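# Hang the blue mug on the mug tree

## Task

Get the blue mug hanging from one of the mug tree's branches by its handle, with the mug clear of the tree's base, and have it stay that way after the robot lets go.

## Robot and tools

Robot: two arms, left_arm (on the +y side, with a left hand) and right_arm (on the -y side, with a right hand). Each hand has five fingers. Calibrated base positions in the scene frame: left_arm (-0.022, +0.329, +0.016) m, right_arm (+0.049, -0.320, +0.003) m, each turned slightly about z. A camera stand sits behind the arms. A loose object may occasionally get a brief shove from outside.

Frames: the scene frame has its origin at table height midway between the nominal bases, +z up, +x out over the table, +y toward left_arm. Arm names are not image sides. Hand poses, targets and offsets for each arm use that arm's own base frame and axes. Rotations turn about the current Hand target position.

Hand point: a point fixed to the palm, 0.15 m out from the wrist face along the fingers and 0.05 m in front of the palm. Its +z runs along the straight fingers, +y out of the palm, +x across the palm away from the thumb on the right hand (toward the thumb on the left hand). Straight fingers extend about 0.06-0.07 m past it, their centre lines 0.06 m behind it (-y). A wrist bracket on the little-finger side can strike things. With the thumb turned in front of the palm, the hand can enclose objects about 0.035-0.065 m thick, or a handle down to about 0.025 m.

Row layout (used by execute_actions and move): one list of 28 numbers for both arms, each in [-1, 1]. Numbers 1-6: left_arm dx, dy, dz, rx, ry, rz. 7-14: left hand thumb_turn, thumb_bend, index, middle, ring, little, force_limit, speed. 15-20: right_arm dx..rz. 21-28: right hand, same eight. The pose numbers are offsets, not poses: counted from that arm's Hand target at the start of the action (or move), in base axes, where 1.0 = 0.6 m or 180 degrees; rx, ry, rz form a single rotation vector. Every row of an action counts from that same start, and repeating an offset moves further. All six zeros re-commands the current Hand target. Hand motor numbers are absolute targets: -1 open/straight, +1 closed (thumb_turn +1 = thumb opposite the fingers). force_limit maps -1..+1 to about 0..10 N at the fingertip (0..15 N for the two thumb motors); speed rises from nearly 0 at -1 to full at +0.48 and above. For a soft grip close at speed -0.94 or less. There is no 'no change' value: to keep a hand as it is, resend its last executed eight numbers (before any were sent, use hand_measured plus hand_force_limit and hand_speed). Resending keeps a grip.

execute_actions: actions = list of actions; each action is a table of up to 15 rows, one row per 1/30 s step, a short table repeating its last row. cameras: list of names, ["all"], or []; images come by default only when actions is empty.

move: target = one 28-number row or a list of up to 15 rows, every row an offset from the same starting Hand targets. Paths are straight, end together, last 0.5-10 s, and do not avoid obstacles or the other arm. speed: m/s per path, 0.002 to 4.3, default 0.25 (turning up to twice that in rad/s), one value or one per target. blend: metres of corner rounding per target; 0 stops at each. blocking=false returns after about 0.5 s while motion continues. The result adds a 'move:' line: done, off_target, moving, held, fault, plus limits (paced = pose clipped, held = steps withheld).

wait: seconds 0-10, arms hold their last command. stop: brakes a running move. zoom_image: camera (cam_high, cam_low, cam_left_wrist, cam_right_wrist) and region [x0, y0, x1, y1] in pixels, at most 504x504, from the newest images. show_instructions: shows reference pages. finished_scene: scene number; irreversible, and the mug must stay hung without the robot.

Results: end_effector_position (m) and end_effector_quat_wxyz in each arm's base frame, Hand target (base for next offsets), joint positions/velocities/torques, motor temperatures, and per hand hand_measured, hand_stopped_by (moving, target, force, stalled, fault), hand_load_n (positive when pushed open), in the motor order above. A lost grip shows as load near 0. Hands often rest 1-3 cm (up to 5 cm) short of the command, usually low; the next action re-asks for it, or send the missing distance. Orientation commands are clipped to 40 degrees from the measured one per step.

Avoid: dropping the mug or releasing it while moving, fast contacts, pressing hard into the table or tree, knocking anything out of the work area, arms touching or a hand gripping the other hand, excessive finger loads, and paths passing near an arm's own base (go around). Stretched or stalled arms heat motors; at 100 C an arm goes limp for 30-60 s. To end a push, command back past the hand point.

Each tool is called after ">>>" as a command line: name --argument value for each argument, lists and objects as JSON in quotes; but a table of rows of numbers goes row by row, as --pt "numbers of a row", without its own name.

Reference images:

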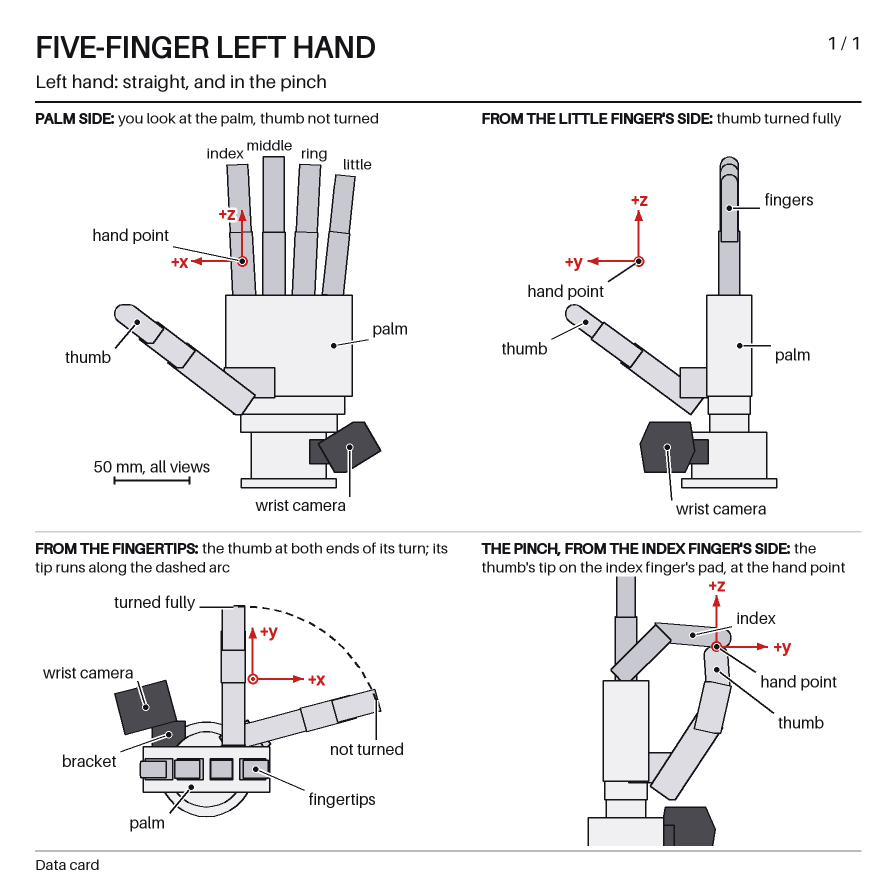

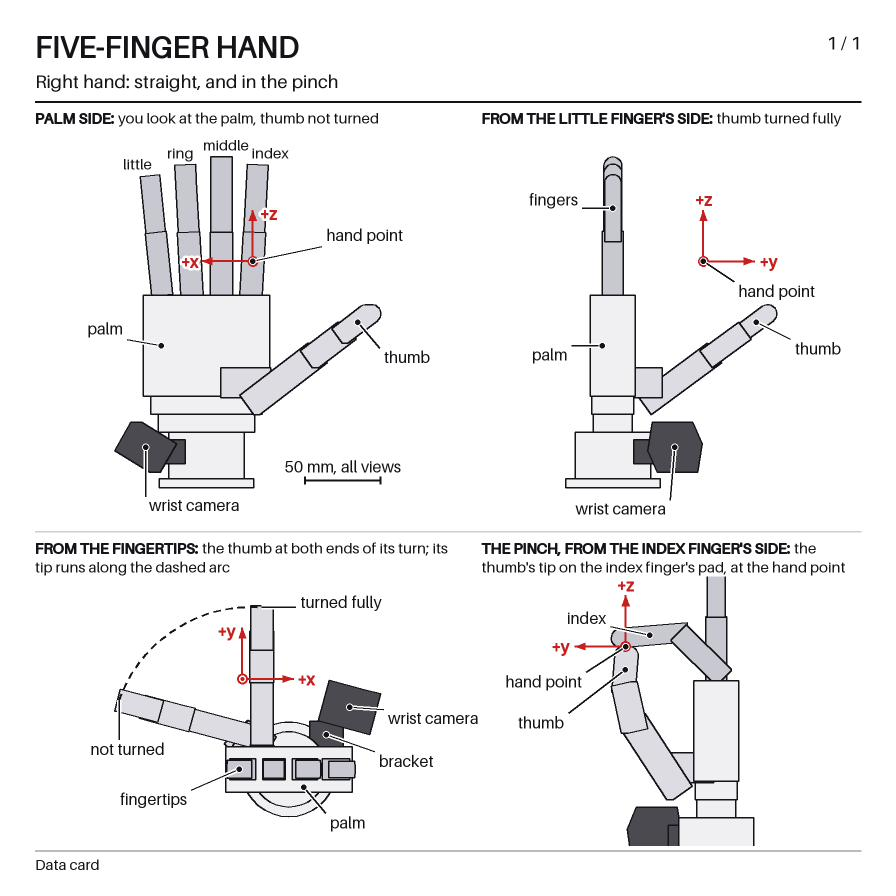

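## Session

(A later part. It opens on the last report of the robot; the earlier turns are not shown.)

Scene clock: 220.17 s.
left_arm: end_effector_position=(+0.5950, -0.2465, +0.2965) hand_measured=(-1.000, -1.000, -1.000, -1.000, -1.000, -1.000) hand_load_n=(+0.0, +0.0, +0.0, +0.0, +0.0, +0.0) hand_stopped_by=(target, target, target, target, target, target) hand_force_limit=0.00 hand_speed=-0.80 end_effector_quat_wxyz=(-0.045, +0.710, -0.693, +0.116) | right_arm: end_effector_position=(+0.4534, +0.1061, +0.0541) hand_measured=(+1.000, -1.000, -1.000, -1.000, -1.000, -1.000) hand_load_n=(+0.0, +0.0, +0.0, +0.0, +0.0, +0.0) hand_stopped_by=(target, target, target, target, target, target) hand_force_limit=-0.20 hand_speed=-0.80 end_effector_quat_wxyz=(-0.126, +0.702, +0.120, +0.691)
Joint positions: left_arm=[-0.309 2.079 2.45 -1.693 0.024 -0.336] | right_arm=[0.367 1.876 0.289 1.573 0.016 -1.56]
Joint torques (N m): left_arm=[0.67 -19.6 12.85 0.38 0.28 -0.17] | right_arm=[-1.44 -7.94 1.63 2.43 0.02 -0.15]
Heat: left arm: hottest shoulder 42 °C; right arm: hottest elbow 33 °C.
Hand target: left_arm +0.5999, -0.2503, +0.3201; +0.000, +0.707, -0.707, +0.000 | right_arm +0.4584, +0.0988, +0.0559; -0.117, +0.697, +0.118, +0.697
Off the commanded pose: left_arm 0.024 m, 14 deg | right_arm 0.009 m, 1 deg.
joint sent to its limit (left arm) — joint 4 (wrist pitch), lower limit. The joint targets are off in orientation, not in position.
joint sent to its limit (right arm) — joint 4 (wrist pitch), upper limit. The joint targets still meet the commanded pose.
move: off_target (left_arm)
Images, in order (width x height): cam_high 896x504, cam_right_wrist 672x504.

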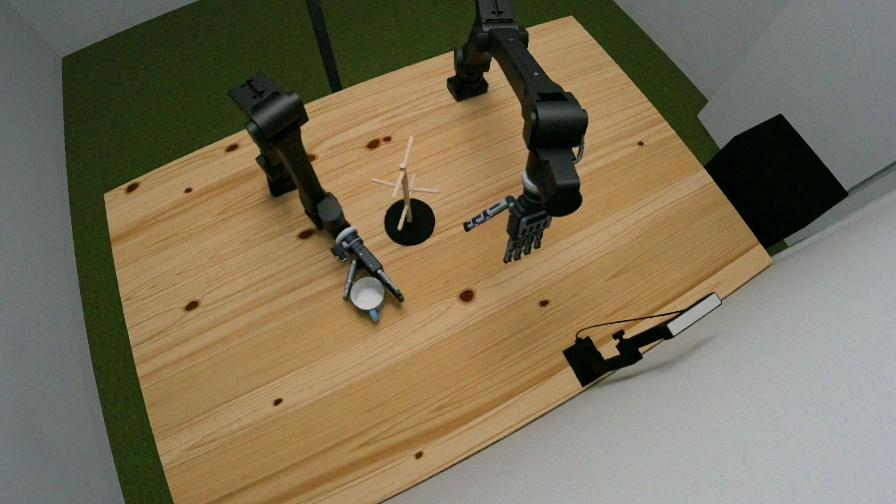

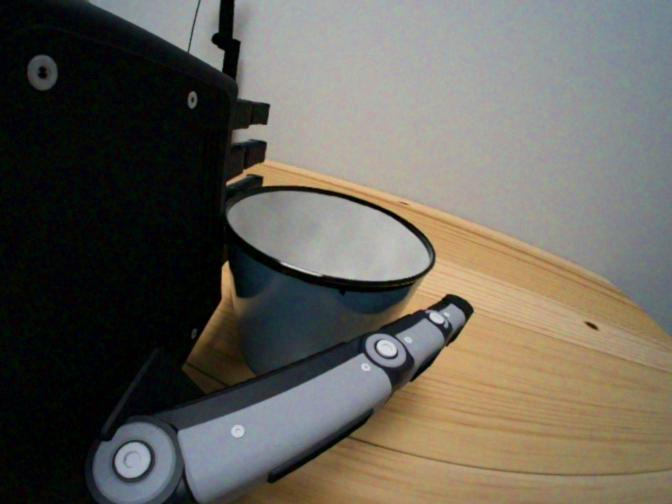

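>>> move --pt "0 0 0 0 0 0 -1 -1 -1 -1 -1 -1 0 -0.8 0 0 0 0 0 0 1 0 0 0 -1 -1 -0.5 -0.92"

>>> move --pt "0 0 0 0 0 0 -1 -1 -1 -1 -1 -1 0 -0.8 0 0 0 0 0 0 1 0 0.1 0.1 -1 -1 -0.1 -0.94" --cameras '["cam_high","cam_right_wrist"]'

>>> zoom_image --camera "cam_high" --region '[280, 200, 440, 340]'

Scene clock: 223.80 s.
left_arm: end_effector_position=(+0.5950, -0.2465, +0.2965) hand_measured=(-1.000, -1.000, -1.000, -1.000, -1.000, -1.000) hand_load_n=(+0.0, +0.0, +0.0, +0.0, +0.0, +0.0) hand_stopped_by=(target, target, target, target, target, target) hand_force_limit=0.00 hand_speed=-0.80 end_effector_quat_wxyz=(-0.045, +0.710, -0.693, +0.116) | right_arm: end_effector_position=(+0.4536, +0.1058, +0.0543) hand_measured=(+1.000, -0.820, -0.492, -0.604, -1.000, -1.000) hand_load_n=(+2.0, +9.5, +3.5, +1.0, +0.0, +0.0) hand_stopped_by=(target, force, force, force, target, target) hand_force_limit=-0.50 hand_speed=-0.92 end_effector_quat_wxyz=(-0.125, +0.701, +0.121, +0.691)
Joint positions: left_arm=[-0.309 2.079 2.45 -1.693 0.024 -0.336] | right_arm=[0.365 1.876 0.289 1.573 0.015 -1.562]
Joint torques (N m): left_arm=[1.61 -19.84 12.7 0.54 0.29 -0.13] | right_arm=[-1.67 -8 1.65 2.43 0.05 -0.13]
Heat: left arm: hottest shoulder 42 °C; right arm: hottest shoulder 32 °C.
Hand target: left_arm +0.5999, -0.2503, +0.3201; +0.000, +0.707, -0.707, +0.000 | right_arm +0.4583, +0.0988, +0.0558; -0.118, +0.697, +0.118, +0.697
Off the commanded pose: left_arm 0.024 m, 14 deg | right_arm 0.009 m, 1 deg.
joint sent to its limit (left arm) — joint 4 (wrist pitch), lower limit. The joint targets are off in orientation, not in position.
joint sent to its limit (right arm) — joint 4 (wrist pitch), upper limit. The joint targets still meet the commanded pose.
move: off_target (left_arm)

Scene clock: 224.47 s.
left_arm: end_effector_position=(+0.5950, -0.2465, +0.2965) hand_measured=(-1.000, -1.000, -1.000, -1.000, -1.000, -1.000) hand_load_n=(+0.0, +0.0, +0.0, +0.0, +0.0, +0.0) hand_stopped_by=(target, target, target, target, target, target) hand_force_limit=0.00 hand_speed=-0.80 end_effector_quat_wxyz=(-0.045, +0.710, -0.693, +0.116) | right_arm: end_effector_position=(+0.4536, +0.1058, +0.0545) hand_measured=(+1.000, -0.820, -0.482, -0.538, -1.000, -1.000) hand_load_n=(+4.5, +14.0, +0.5, +4.5, +0.0, +0.0) hand_stopped_by=(target, force, force, force, target, target) hand_force_limit=-0.10 hand_speed=-0.94 end_effector_quat_wxyz=(-0.125, +0.701, +0.121, +0.691)
Joint positions: left_arm=[-0.309 2.079 2.45 -1.693 0.024 -0.336] | right_arm=[0.365 1.876 0.289 1.574 0.015 -1.563]
Joint torques (N m): left_arm=[1.49 -19.31 12.66 0.51 0.3 -0.15] | right_arm=[-1.61 -7.94 1.62 2.4 0.06 -0.12]
Heat: left arm: hottest shoulder 42 °C; right arm: hottest shoulder 32 °C.
Hand target: left_arm +0.5999, -0.2503, +0.3201; +0.000, +0.707, -0.707, +0.000 | right_arm +0.4583, +0.0988, +0.0559; -0.118, +0.697, +0.118, +0.697
Off the commanded pose: left_arm 0.024 m, 14 deg | right_arm 0.009 m, 1 deg.
joint sent to its limit (left arm) — joint 4 (wrist pitch), lower limit. The joint targets are off in orientation, not in position.
joint sent to its limit (right arm) — joint 4 (wrist pitch), upper limit. The joint targets still meet the commanded pose.
move: off_target (left_arm)
Images, in order (width x height): cam_high 896x504, cam_right_wrist 672x504.

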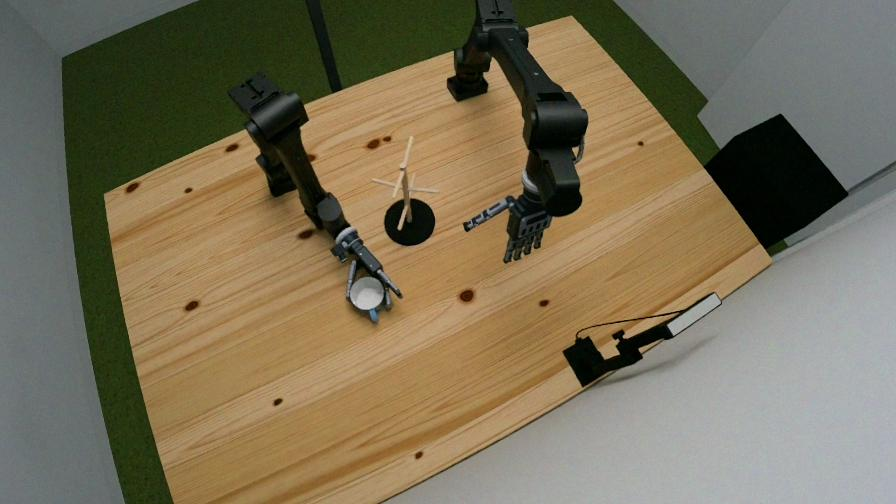

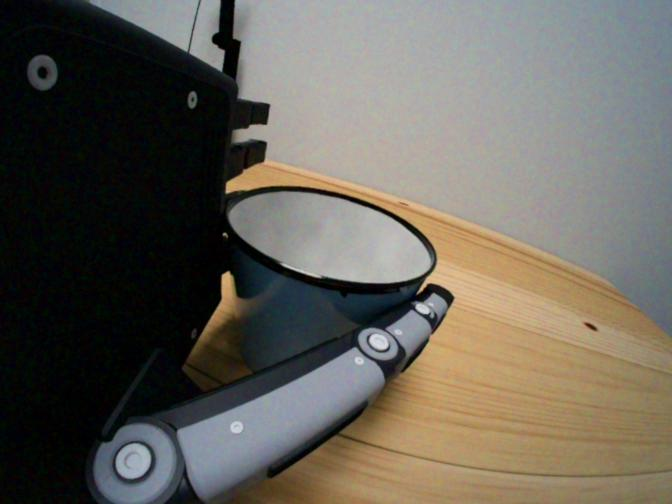

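Scaled by 3.150 from the camera's 896x504 image, which has a finer 1280x720 frame.

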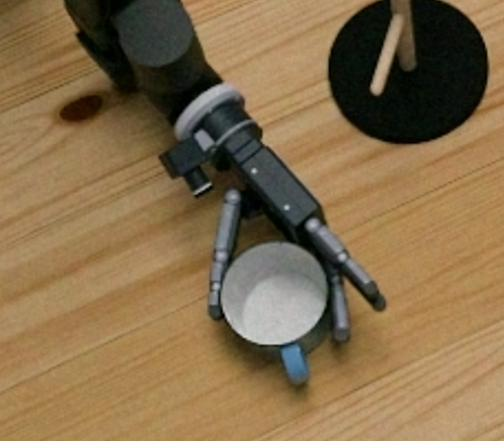

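>>> move --pt "0 0 0 0 0 0 -1 -1 -1 -1 -1 -1 0 -0.8 0 0 0 0 0 0 1 0 0.2 0.1 -1 -1 -0.2 -0.94"

>>> move --pt "0 0 0 0 0 0 -1 -1 -1 -1 -1 -1 0 -0.8 -0.02 0 0.12 0 0 0 1 0 0.2 0.1 -1 -1 -0.2 -0.94" --pt "0 0 0 0 0 0 -1 -1 -1 -1 -1 -1 0 -0.8 -0.05 -0.03 0.42 0 0 0 1 0 0.2 0.1 -1 -1 -0.2 -0.94" --speed '[0.08,0.15]' --cameras '["all"]'

Scene clock: 238.07 s.
left_arm: end_effector_position=(+0.5950, -0.2465, +0.2965) hand_measured=(-1.000, -1.000, -1.000, -1.000, -1.000, -1.000) hand_load_n=(+0.0, +0.0, -0.5, +0.0, +0.0, -0.5) hand_stopped_by=(target, target, target, target, target, target) hand_force_limit=0.00 hand_speed=-0.80 end_effector_quat_wxyz=(-0.045, +0.710, -0.693, +0.116) | right_arm: end_effector_position=(+0.4536, +0.1058, +0.0545) hand_measured=(+1.000, -0.822, -0.468, -0.538, -1.000, -1.000) hand_load_n=(+3.5, +15.5, +4.5, +3.5, +0.0, +0.0) hand_stopped_by=(target, force, force, force, target, target) hand_force_limit=-0.20 hand_speed=-0.94 end_effector_quat_wxyz=(-0.125, +0.701, +0.121, +0.691)
Joint positions: left_arm=[-0.309 2.079 2.45 -1.693 0.024 -0.336] | right_arm=[0.365 1.876 0.289 1.574 0.015 -1.563]
Joint torques (N m): left_arm=[1.32 -19.6 12.68 0.46 0.31 -0.14] | right_arm=[-1.55 -8 1.66 2.43 0.07 -0.13]
Heat: left arm: hottest elbow 43 °C; right arm: hottest shoulder 32 °C.
Hand target: left_arm +0.5999, -0.2503, +0.3201; +0.000, +0.707, -0.707, +0.000 | right_arm +0.4583, +0.0988, +0.0559; -0.118, +0.697, +0.118, +0.697
Off the commanded pose: left_arm 0.024 m, 14 deg | right_arm 0.009 m, 1 deg.
joint sent to its limit (left arm) — joint 4 (wrist pitch), lower limit. The joint targets are off in orientation, not in position.
joint sent to its limit (right arm) — joint 4 (wrist pitch), upper limit. The joint targets still meet the commanded pose.
move: off_target (left_arm)

Scene clock: 241.53 s.
left_arm: end_effector_position=(+0.5950, -0.2465, +0.2965) hand_measured=(-1.000, -1.000, -1.000, -1.000, -1.000, -1.000) hand_load_n=(+0.0, +0.0, +0.0, -0.5, +0.0, +0.0) hand_stopped_by=(target, target, target, target, target, target) hand_force_limit=0.00 hand_speed=-0.80 end_effector_quat_wxyz=(-0.045, +0.710, -0.693, +0.116) | right_arm: end_effector_position=(+0.4162, +0.0843, +0.2653) hand_measured=(+1.000, -0.822, -0.468, -0.538, -1.000, -1.000) hand_load_n=(+4.0, +15.5, +4.5, +3.5, +0.0, +0.0) hand_stopped_by=(target, force, force, force, target, target) hand_force_limit=-0.20 hand_speed=-0.94 end_effector_quat_wxyz=(-0.121, +0.721, +0.123, +0.672)
Joint positions: left_arm=[-0.309 2.079 2.45 -1.693 0.024 -0.336] | right_arm=[0.338 0.758 0.425 0.265 -0.009 -1.563]
Joint torques (N m): left_arm=[1.14 -19.55 12.79 0.53 0.27 -0.15] | right_arm=[-1.44 -1.96 12.37 1.87 -0.02 -0.14]
Heat: left arm: hottest elbow 43 °C; right arm: hottest shoulder 32 °C.
Hand target: left_arm +0.5999, -0.2503, +0.3201; +0.000, +0.707, -0.707, +0.000 | right_arm +0.4284, +0.0808, +0.3079; -0.118, +0.697, +0.117, +0.697
Off the commanded pose: left_arm 0.024 m, 14 deg | right_arm 0.044 m, 4 deg.
joint sent to its limit (left arm) — joint 4 (wrist pitch), lower limit. The joint targets are off in orientation, not in position.
move: off_target (left_arm, right_arm)

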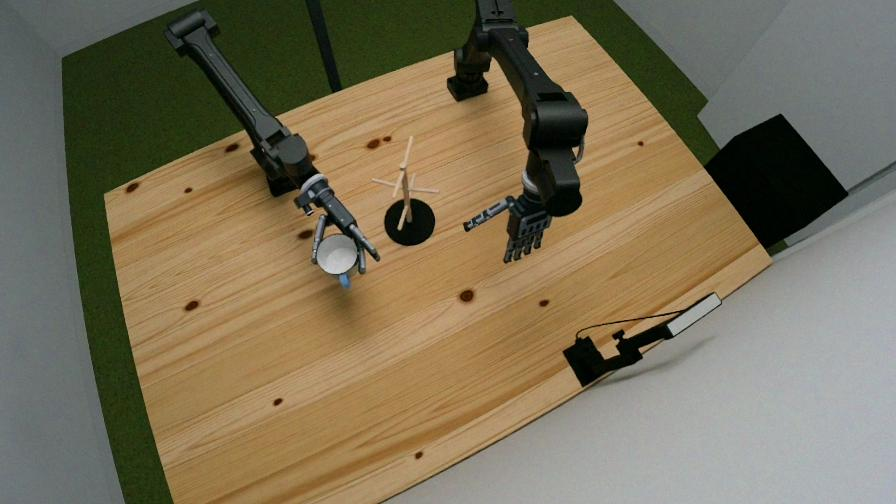

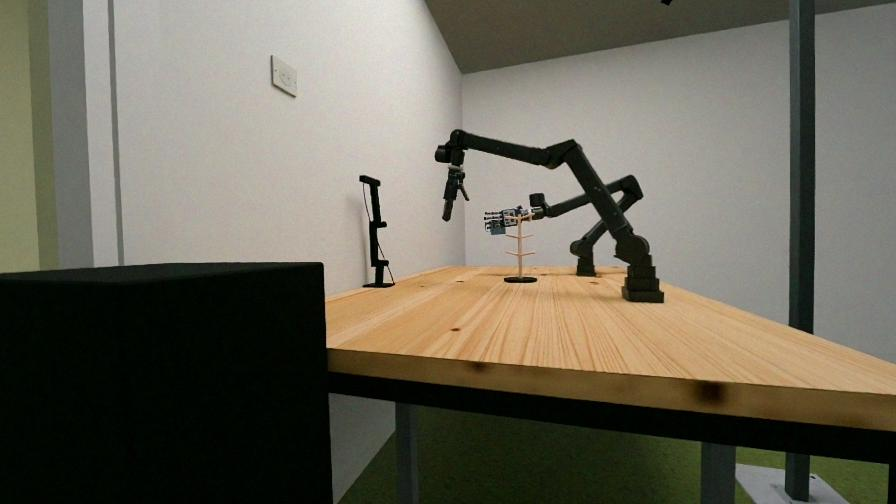

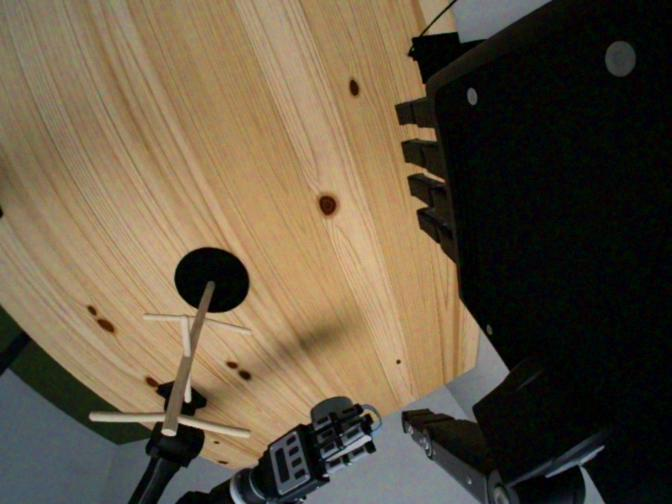

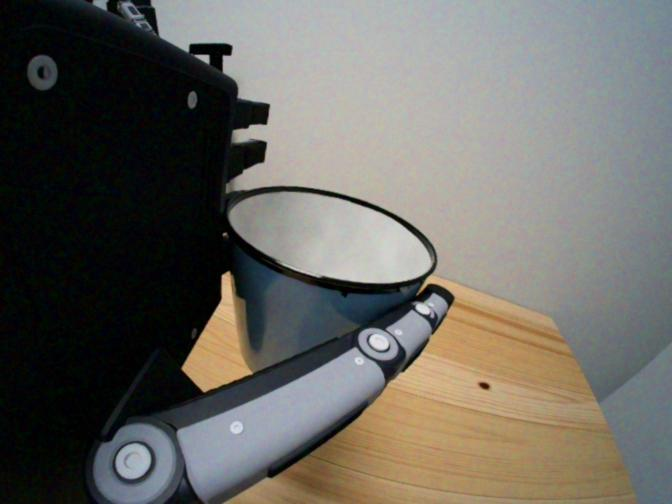

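>>> move --pt "0 0 0 0 0 0 -1 -1 -1 -1 -1 -1 0 -0.8 -0.031 0.032 0.037 0 0 0.356 1 0 0.2 0.1 -1 -1 -0.2 -0.94" --pt "0 0 0 0 0 0 -1 -1 -1 -1 -1 -1 0 -0.8 -0.067 0.127 0.037 0 0 0.356 1 0 0.2 0.1 -1 -1 -0.2 -0.94" --speed '[0.15,0.1]' --cameras '["all"]'

>>> zoom_image --camera "cam_high" --region '[280, 110, 440, 310]'

>>> zoom_image --camera "cam_low" --region '[460, 190, 580, 290]'

>>> zoom_image --camera "cam_left_wrist" --region '[80, 300, 400, 504]'

Scene clock: 249.27 s.
left_arm: end_effector_position=(+0.5950, -0.2465, +0.2965) hand_measured=(-1.000, -1.000, -1.000, -1.000, -1.000, -1.000) hand_load_n=(+0.0, +0.0, +0.0, +0.0, +0.0, +0.0) hand_stopped_by=(target, target, target, target, target, target) hand_force_limit=0.00 hand_speed=-0.80 end_effector_quat_wxyz=(-0.045, +0.710, -0.693, +0.116) | right_arm: end_effector_position=(+0.3837, +0.1519, +0.3032) hand_measured=(+1.000, -0.822, -0.468, -0.538, -1.000, -1.000) hand_load_n=(+4.5, +15.0, +4.5, +3.0, +0.0, +0.0) hand_stopped_by=(target, force, force, force, target, target) hand_force_limit=-0.20 hand_speed=-0.94 end_effector_quat_wxyz=(-0.485, +0.549, +0.447, +0.514)
Joint positions: left_arm=[-0.309 2.079 2.45 -1.693 0.024 -0.336] | right_arm=[-0.108 0.999 0.621 0.298 -1.549 -1.578]
Joint torques (N m): left_arm=[1.38 -19.72 12.74 0.31 0.27 -0.15] | right_arm=[1.26 -4.89 10.19 1.7 0.03 -0.1]
Heat: left arm: hottest elbow 43 °C; right arm: hottest elbow 33 °C.
Hand target: left_arm +0.5999, -0.2503, +0.3201; +0.000, +0.707, -0.707, +0.000 | right_arm +0.3881, +0.1571, +0.3303; -0.470, +0.529, +0.470, +0.529
Off the commanded pose: left_arm 0.024 m, 14 deg | right_arm 0.028 m, 4 deg.
joint sent to its limit (left arm) — joint 4 (wrist pitch), lower limit. The joint targets are off in orientation, not in position.
move: off_target (left_arm, right_arm)

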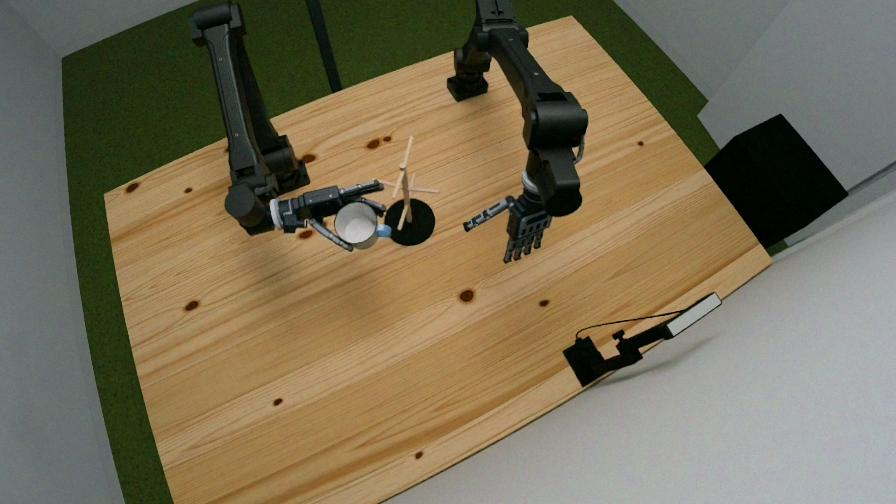

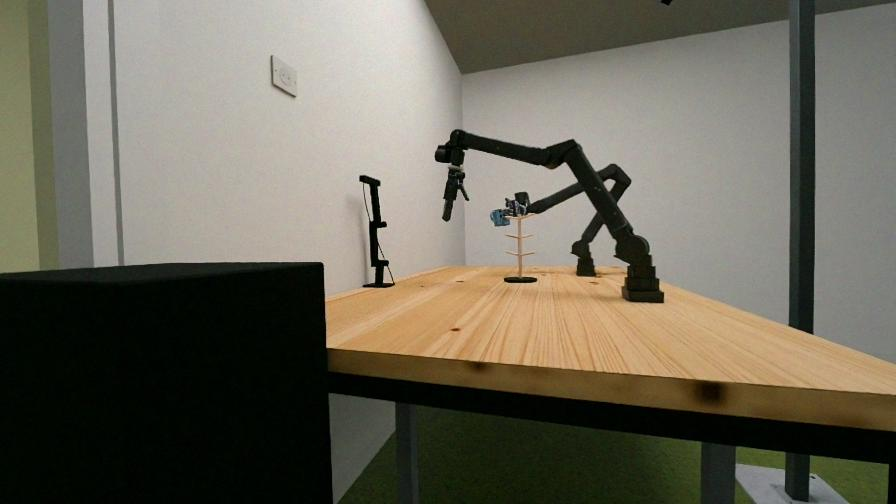

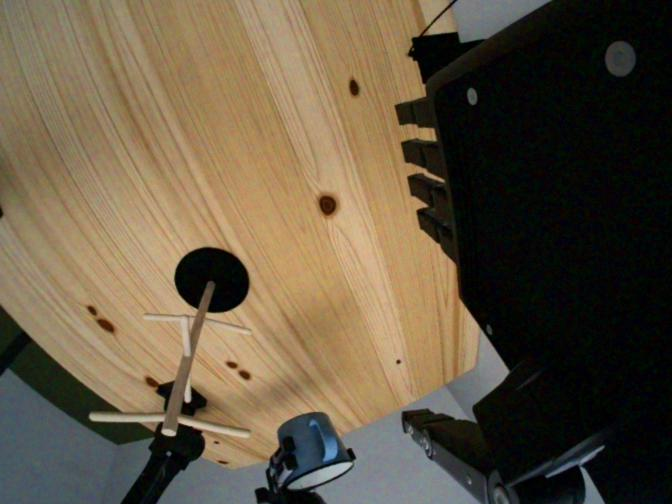

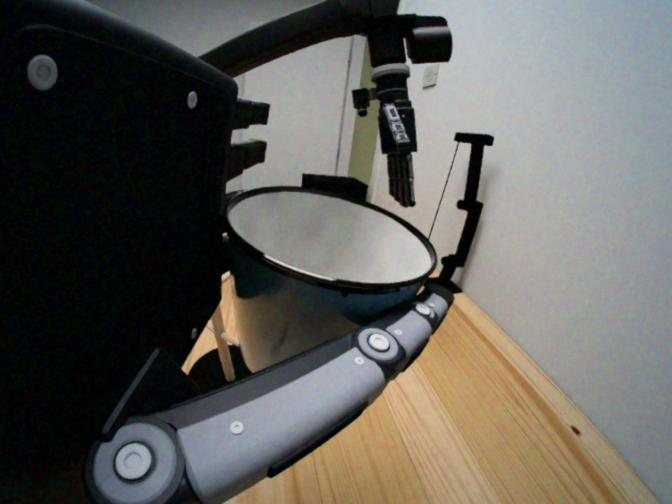

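Scaled by 2.520 from the camera's 896x504 image, which has a finer 1280x720 frame.

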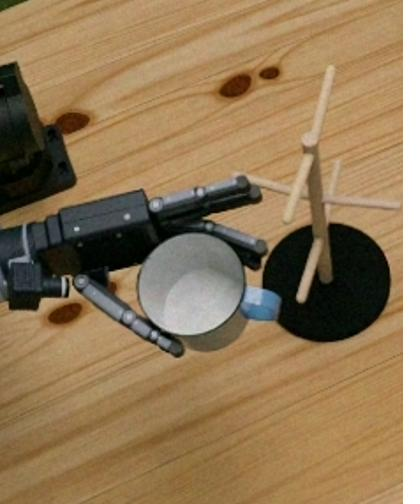

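Scaled by 4.200 from the camera's 896x504 image, which has a finer 1280x720 frame.

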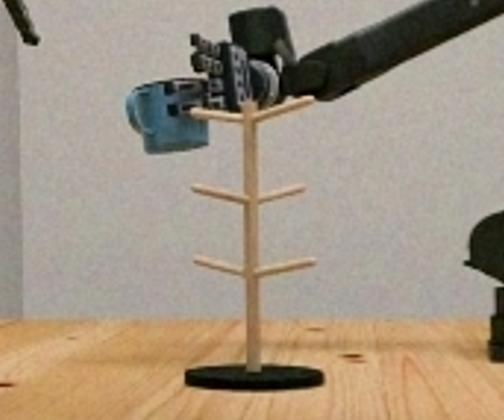

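Scaled by 1.575 from the camera's 672x504 image, which has a finer 960x720 frame.

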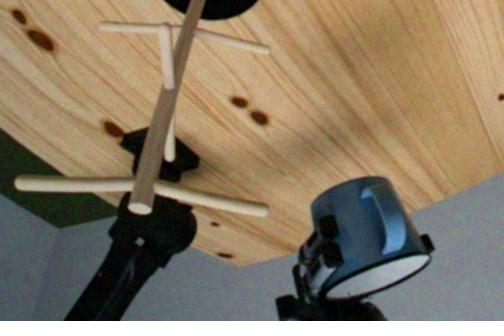

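>>> move --pt "0 0 0 0 0 0 -1 -1 -1 -1 -1 -1 0 -0.8 -0.0753 0.0667 -0.015 0 0 0 1 0 0.2 0.1 -1 -1 -0.2 -0.94" --speed '[0.08]' --cameras '["all"]'

>>> zoom_image --camera "cam_high" --region '[320, 120, 440, 260]'

>>> zoom_image --camera "cam_low" --region '[470, 190, 560, 260]'

>>> zoom_image --camera "cam_left_wrist" --region '[80, 300, 400, 504]'

Scene clock: 253.77 s.
left_arm: end_effector_position=(+0.5950, -0.2465, +0.2965) hand_measured=(-1.000, -1.000, -1.000, -1.000, -1.000, -1.000) hand_load_n=(+0.0, +0.0, +0.0, +0.0, +0.0, +0.0) hand_stopped_by=(target, target, target, target, target, target) hand_force_limit=0.00 hand_speed=-0.80 end_effector_quat_wxyz=(-0.045, +0.710, -0.693, +0.116) | right_arm: end_effector_position=(+0.3480, +0.1921, +0.3163) hand_measured=(+1.000, -0.822, -0.468, -0.538, -1.000, -1.000) hand_load_n=(+4.0, +15.0, +4.5, +3.0, +0.0, +0.0) hand_stopped_by=(target, force, force, force, target, target) hand_force_limit=-0.20 hand_speed=-0.94 end_effector_quat_wxyz=(-0.469, +0.534, +0.464, +0.528)
Joint positions: left_arm=[-0.309 2.079 2.45 -1.693 0.024 -0.336] | right_arm=[0.03 0.854 0.557 0.286 -1.411 -1.57]
Joint torques (N m): left_arm=[1.03 -19.66 12.75 0.25 0.27 -0.12] | right_arm=[1.26 -3.31 7.76 1.13 0.12 -0.04]
Heat: left arm: hottest elbow 43 °C; right arm: hottest elbow 33 °C.
Hand target: left_arm +0.5999, -0.2503, +0.3201; +0.000, +0.707, -0.707, +0.000 | right_arm +0.3429, +0.1971, +0.3211; -0.470, +0.529, +0.470, +0.529
Off the commanded pose: left_arm 0.024 m, 14 deg | right_arm 0.009 m, 1 deg.
joint sent to its limit (left arm) — joint 4 (wrist pitch), lower limit. The joint targets are off in orientation, not in position.
move: off_target (left_arm)

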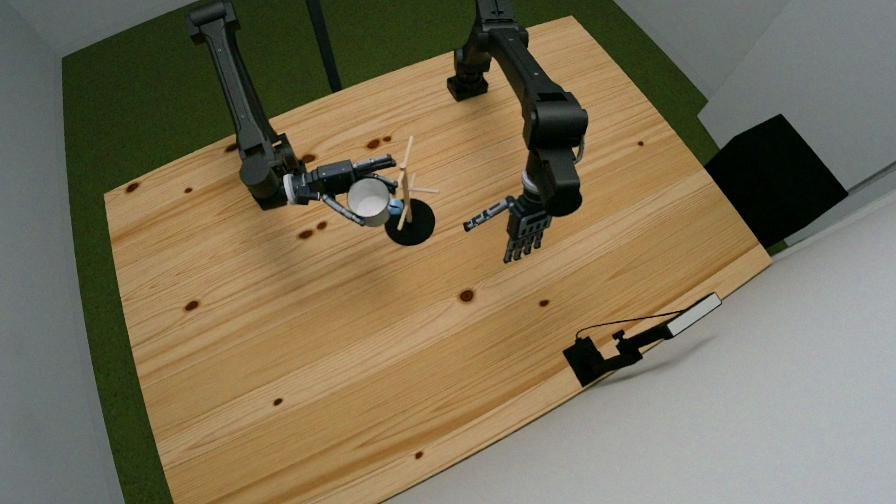

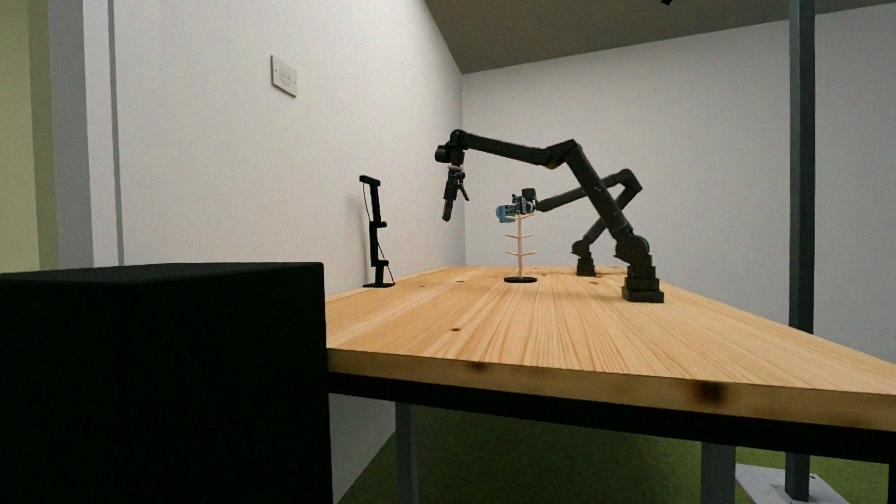

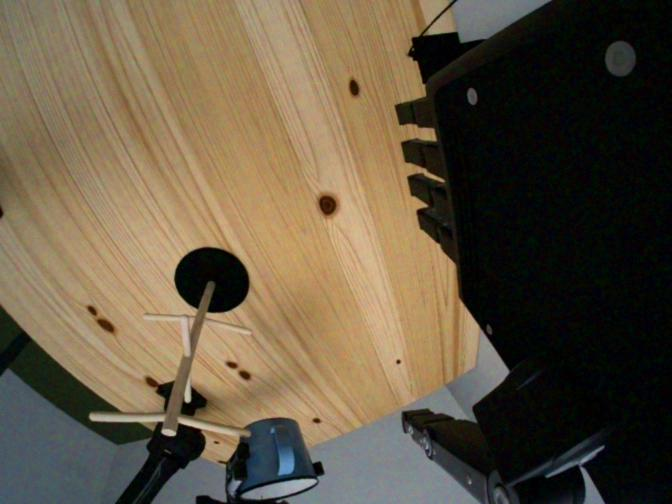

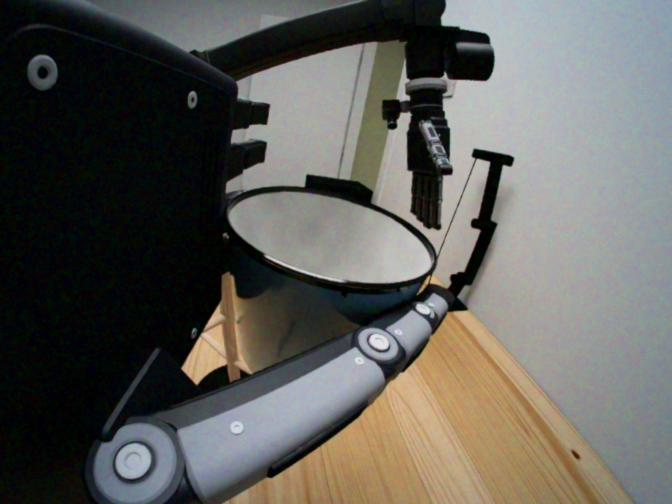

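Scaled by 3.600 from the camera's 896x504 image, which has a finer 1280x720 frame.

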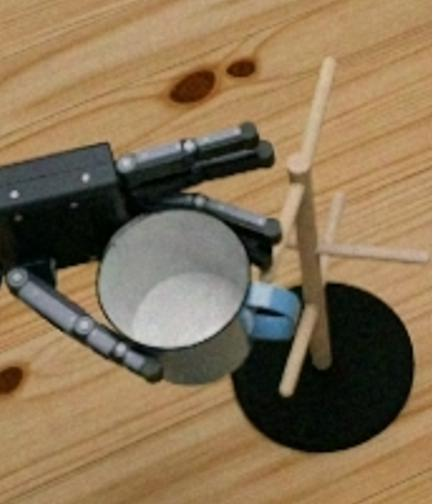

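Scaled by 5.600 from the camera's 896x504 image, which has a finer 1280x720 frame.

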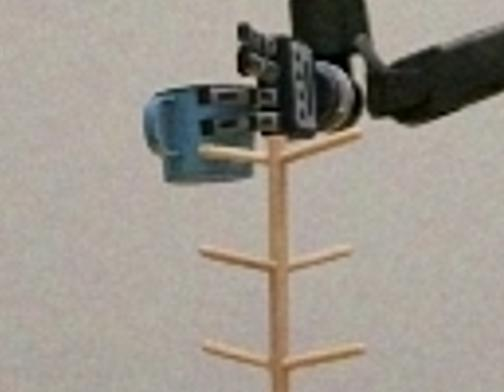

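Scaled by 1.575 from the camera's 672x504 image, which has a finer 960x720 frame.

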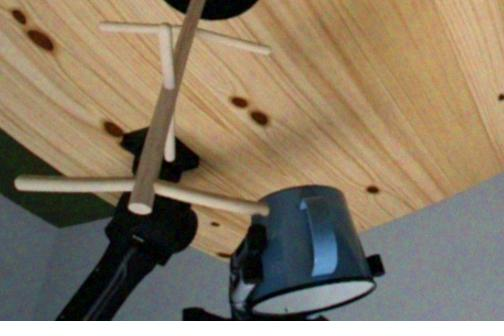

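>>> move --pt "0 0 0 0 0 0 -1 -1 -1 -1 -1 -1 0 -0.8 -0.018 -0.0233 0 0 0 0 1 0 0.2 0.1 -1 -1 -0.2 -0.94" --pt "0 0 0 0 0 0 -1 -1 -1 -1 -1 -1 0 -0.8 -0.018 -0.0233 -0.037 0 0 0 1 0 0.2 0.1 -1 -1 -0.2 -0.94" --speed '[0.06,0.06]' --cameras '["all"]'

>>> zoom_image --camera "cam_high" --region '[320, 120, 440, 260]'

>>> zoom_image --camera "cam_low" --region '[470, 190, 560, 260]'

>>> zoom_image --camera "cam_left_wrist" --region '[80, 300, 400, 504]'

Scene clock: 261.33 s.
left_arm: end_effector_position=(+0.5950, -0.2465, +0.2965) hand_measured=(-1.000, -1.000, -1.000, -1.000, -1.000, -1.000) hand_load_n=(+0.0, +0.0, +0.0, +0.0, +0.0, +0.0) hand_stopped_by=(target, target, target, target, target, target) hand_force_limit=0.00 hand_speed=-0.80 end_effector_quat_wxyz=(-0.045, +0.710, -0.693, +0.116) | right_arm: end_effector_position=(+0.3274, +0.1883, +0.2965) hand_measured=(+1.000, -0.822, -0.468, -0.538, -1.000, -1.000) hand_load_n=(+4.0, +15.0, +4.5, +3.5, +0.0, +0.0) hand_stopped_by=(target, force, force, force, target, target) hand_force_limit=-0.20 hand_speed=-0.94 end_effector_quat_wxyz=(-0.480, +0.534, +0.465, +0.517)
Joint positions: left_arm=[-0.309 2.079 2.45 -1.693 0.024 -0.336] | right_arm=[0.008 0.814 0.495 0.284 -1.457 -1.574]
Joint torques (N m): left_arm=[1.2 -19.55 12.83 0.46 0.21 -0.13] | right_arm=[-1.44 -0.56 7.69 2.02 -0.12 -0.23]
Heat: left arm: hottest elbow 43 °C; right arm: hottest elbow 34 °C.
Hand target: left_arm +0.5999, -0.2503, +0.3201; +0.000, +0.707, -0.707, +0.000 | right_arm +0.3322, +0.1830, +0.2990; -0.469, +0.529, +0.470, +0.529
Off the commanded pose: left_arm 0.024 m, 14 deg | right_arm 0.007 m, 2 deg.
joint sent to its limit (left arm) — joint 4 (wrist pitch), lower limit. The joint targets are off in orientation, not in position.
move: off_target (left_arm)

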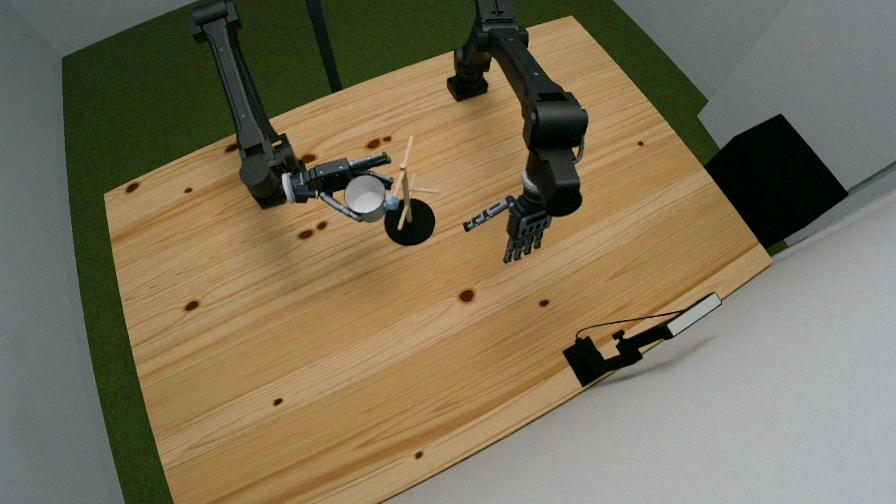

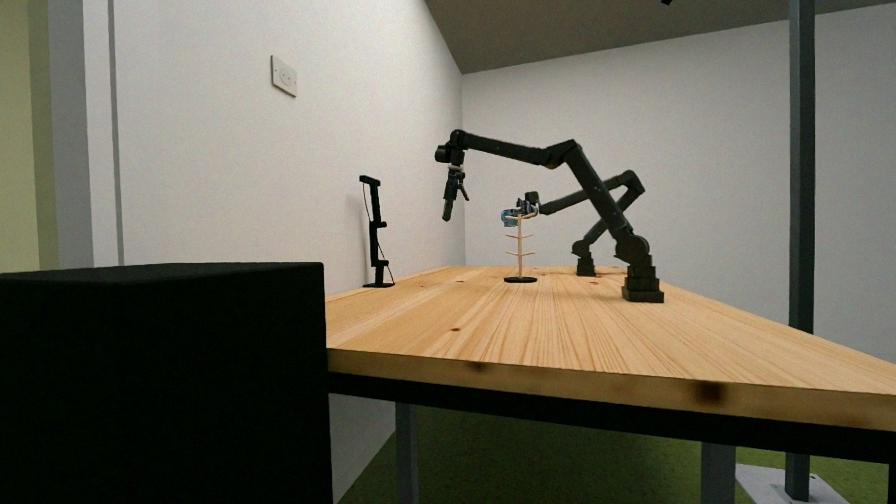

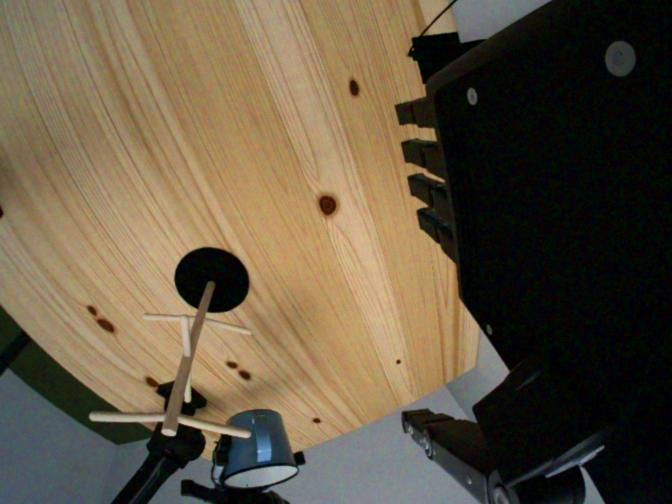

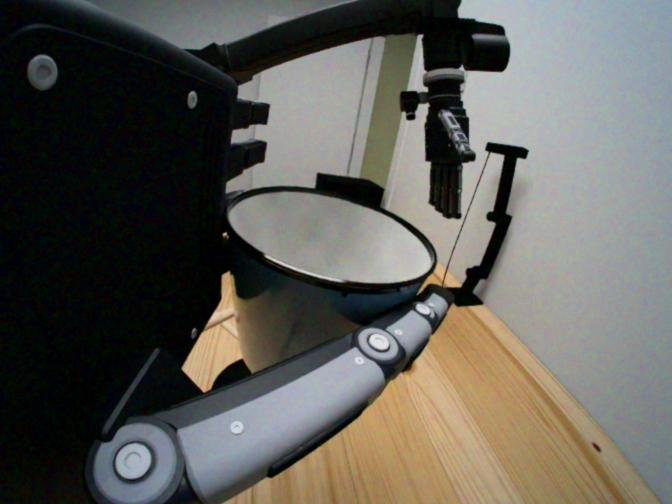

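Scaled by 3.600 from the camera's 896x504 image, which has a finer 1280x720 frame.

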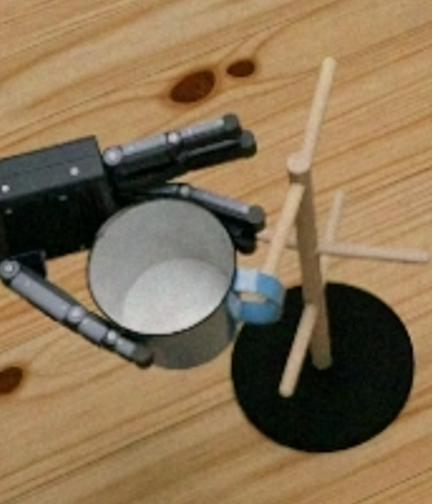

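Scaled by 5.600 from the camera's 896x504 image, which has a finer 1280x720 frame.

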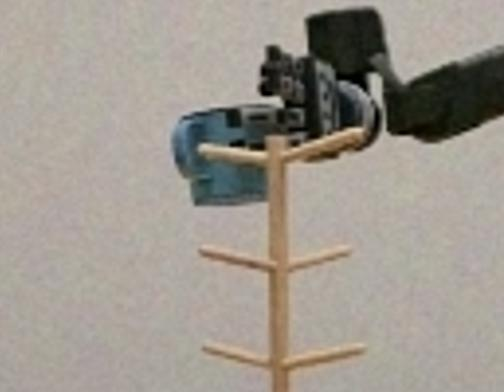

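Scaled by 1.575 from the camera's 672x504 image, which has a finer 960x720 frame.

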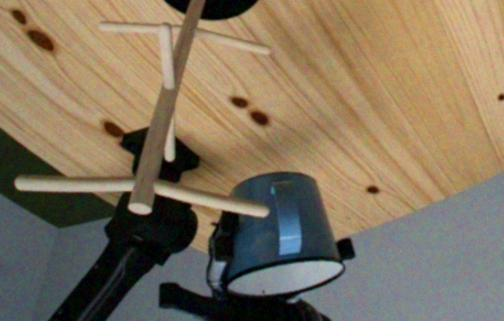

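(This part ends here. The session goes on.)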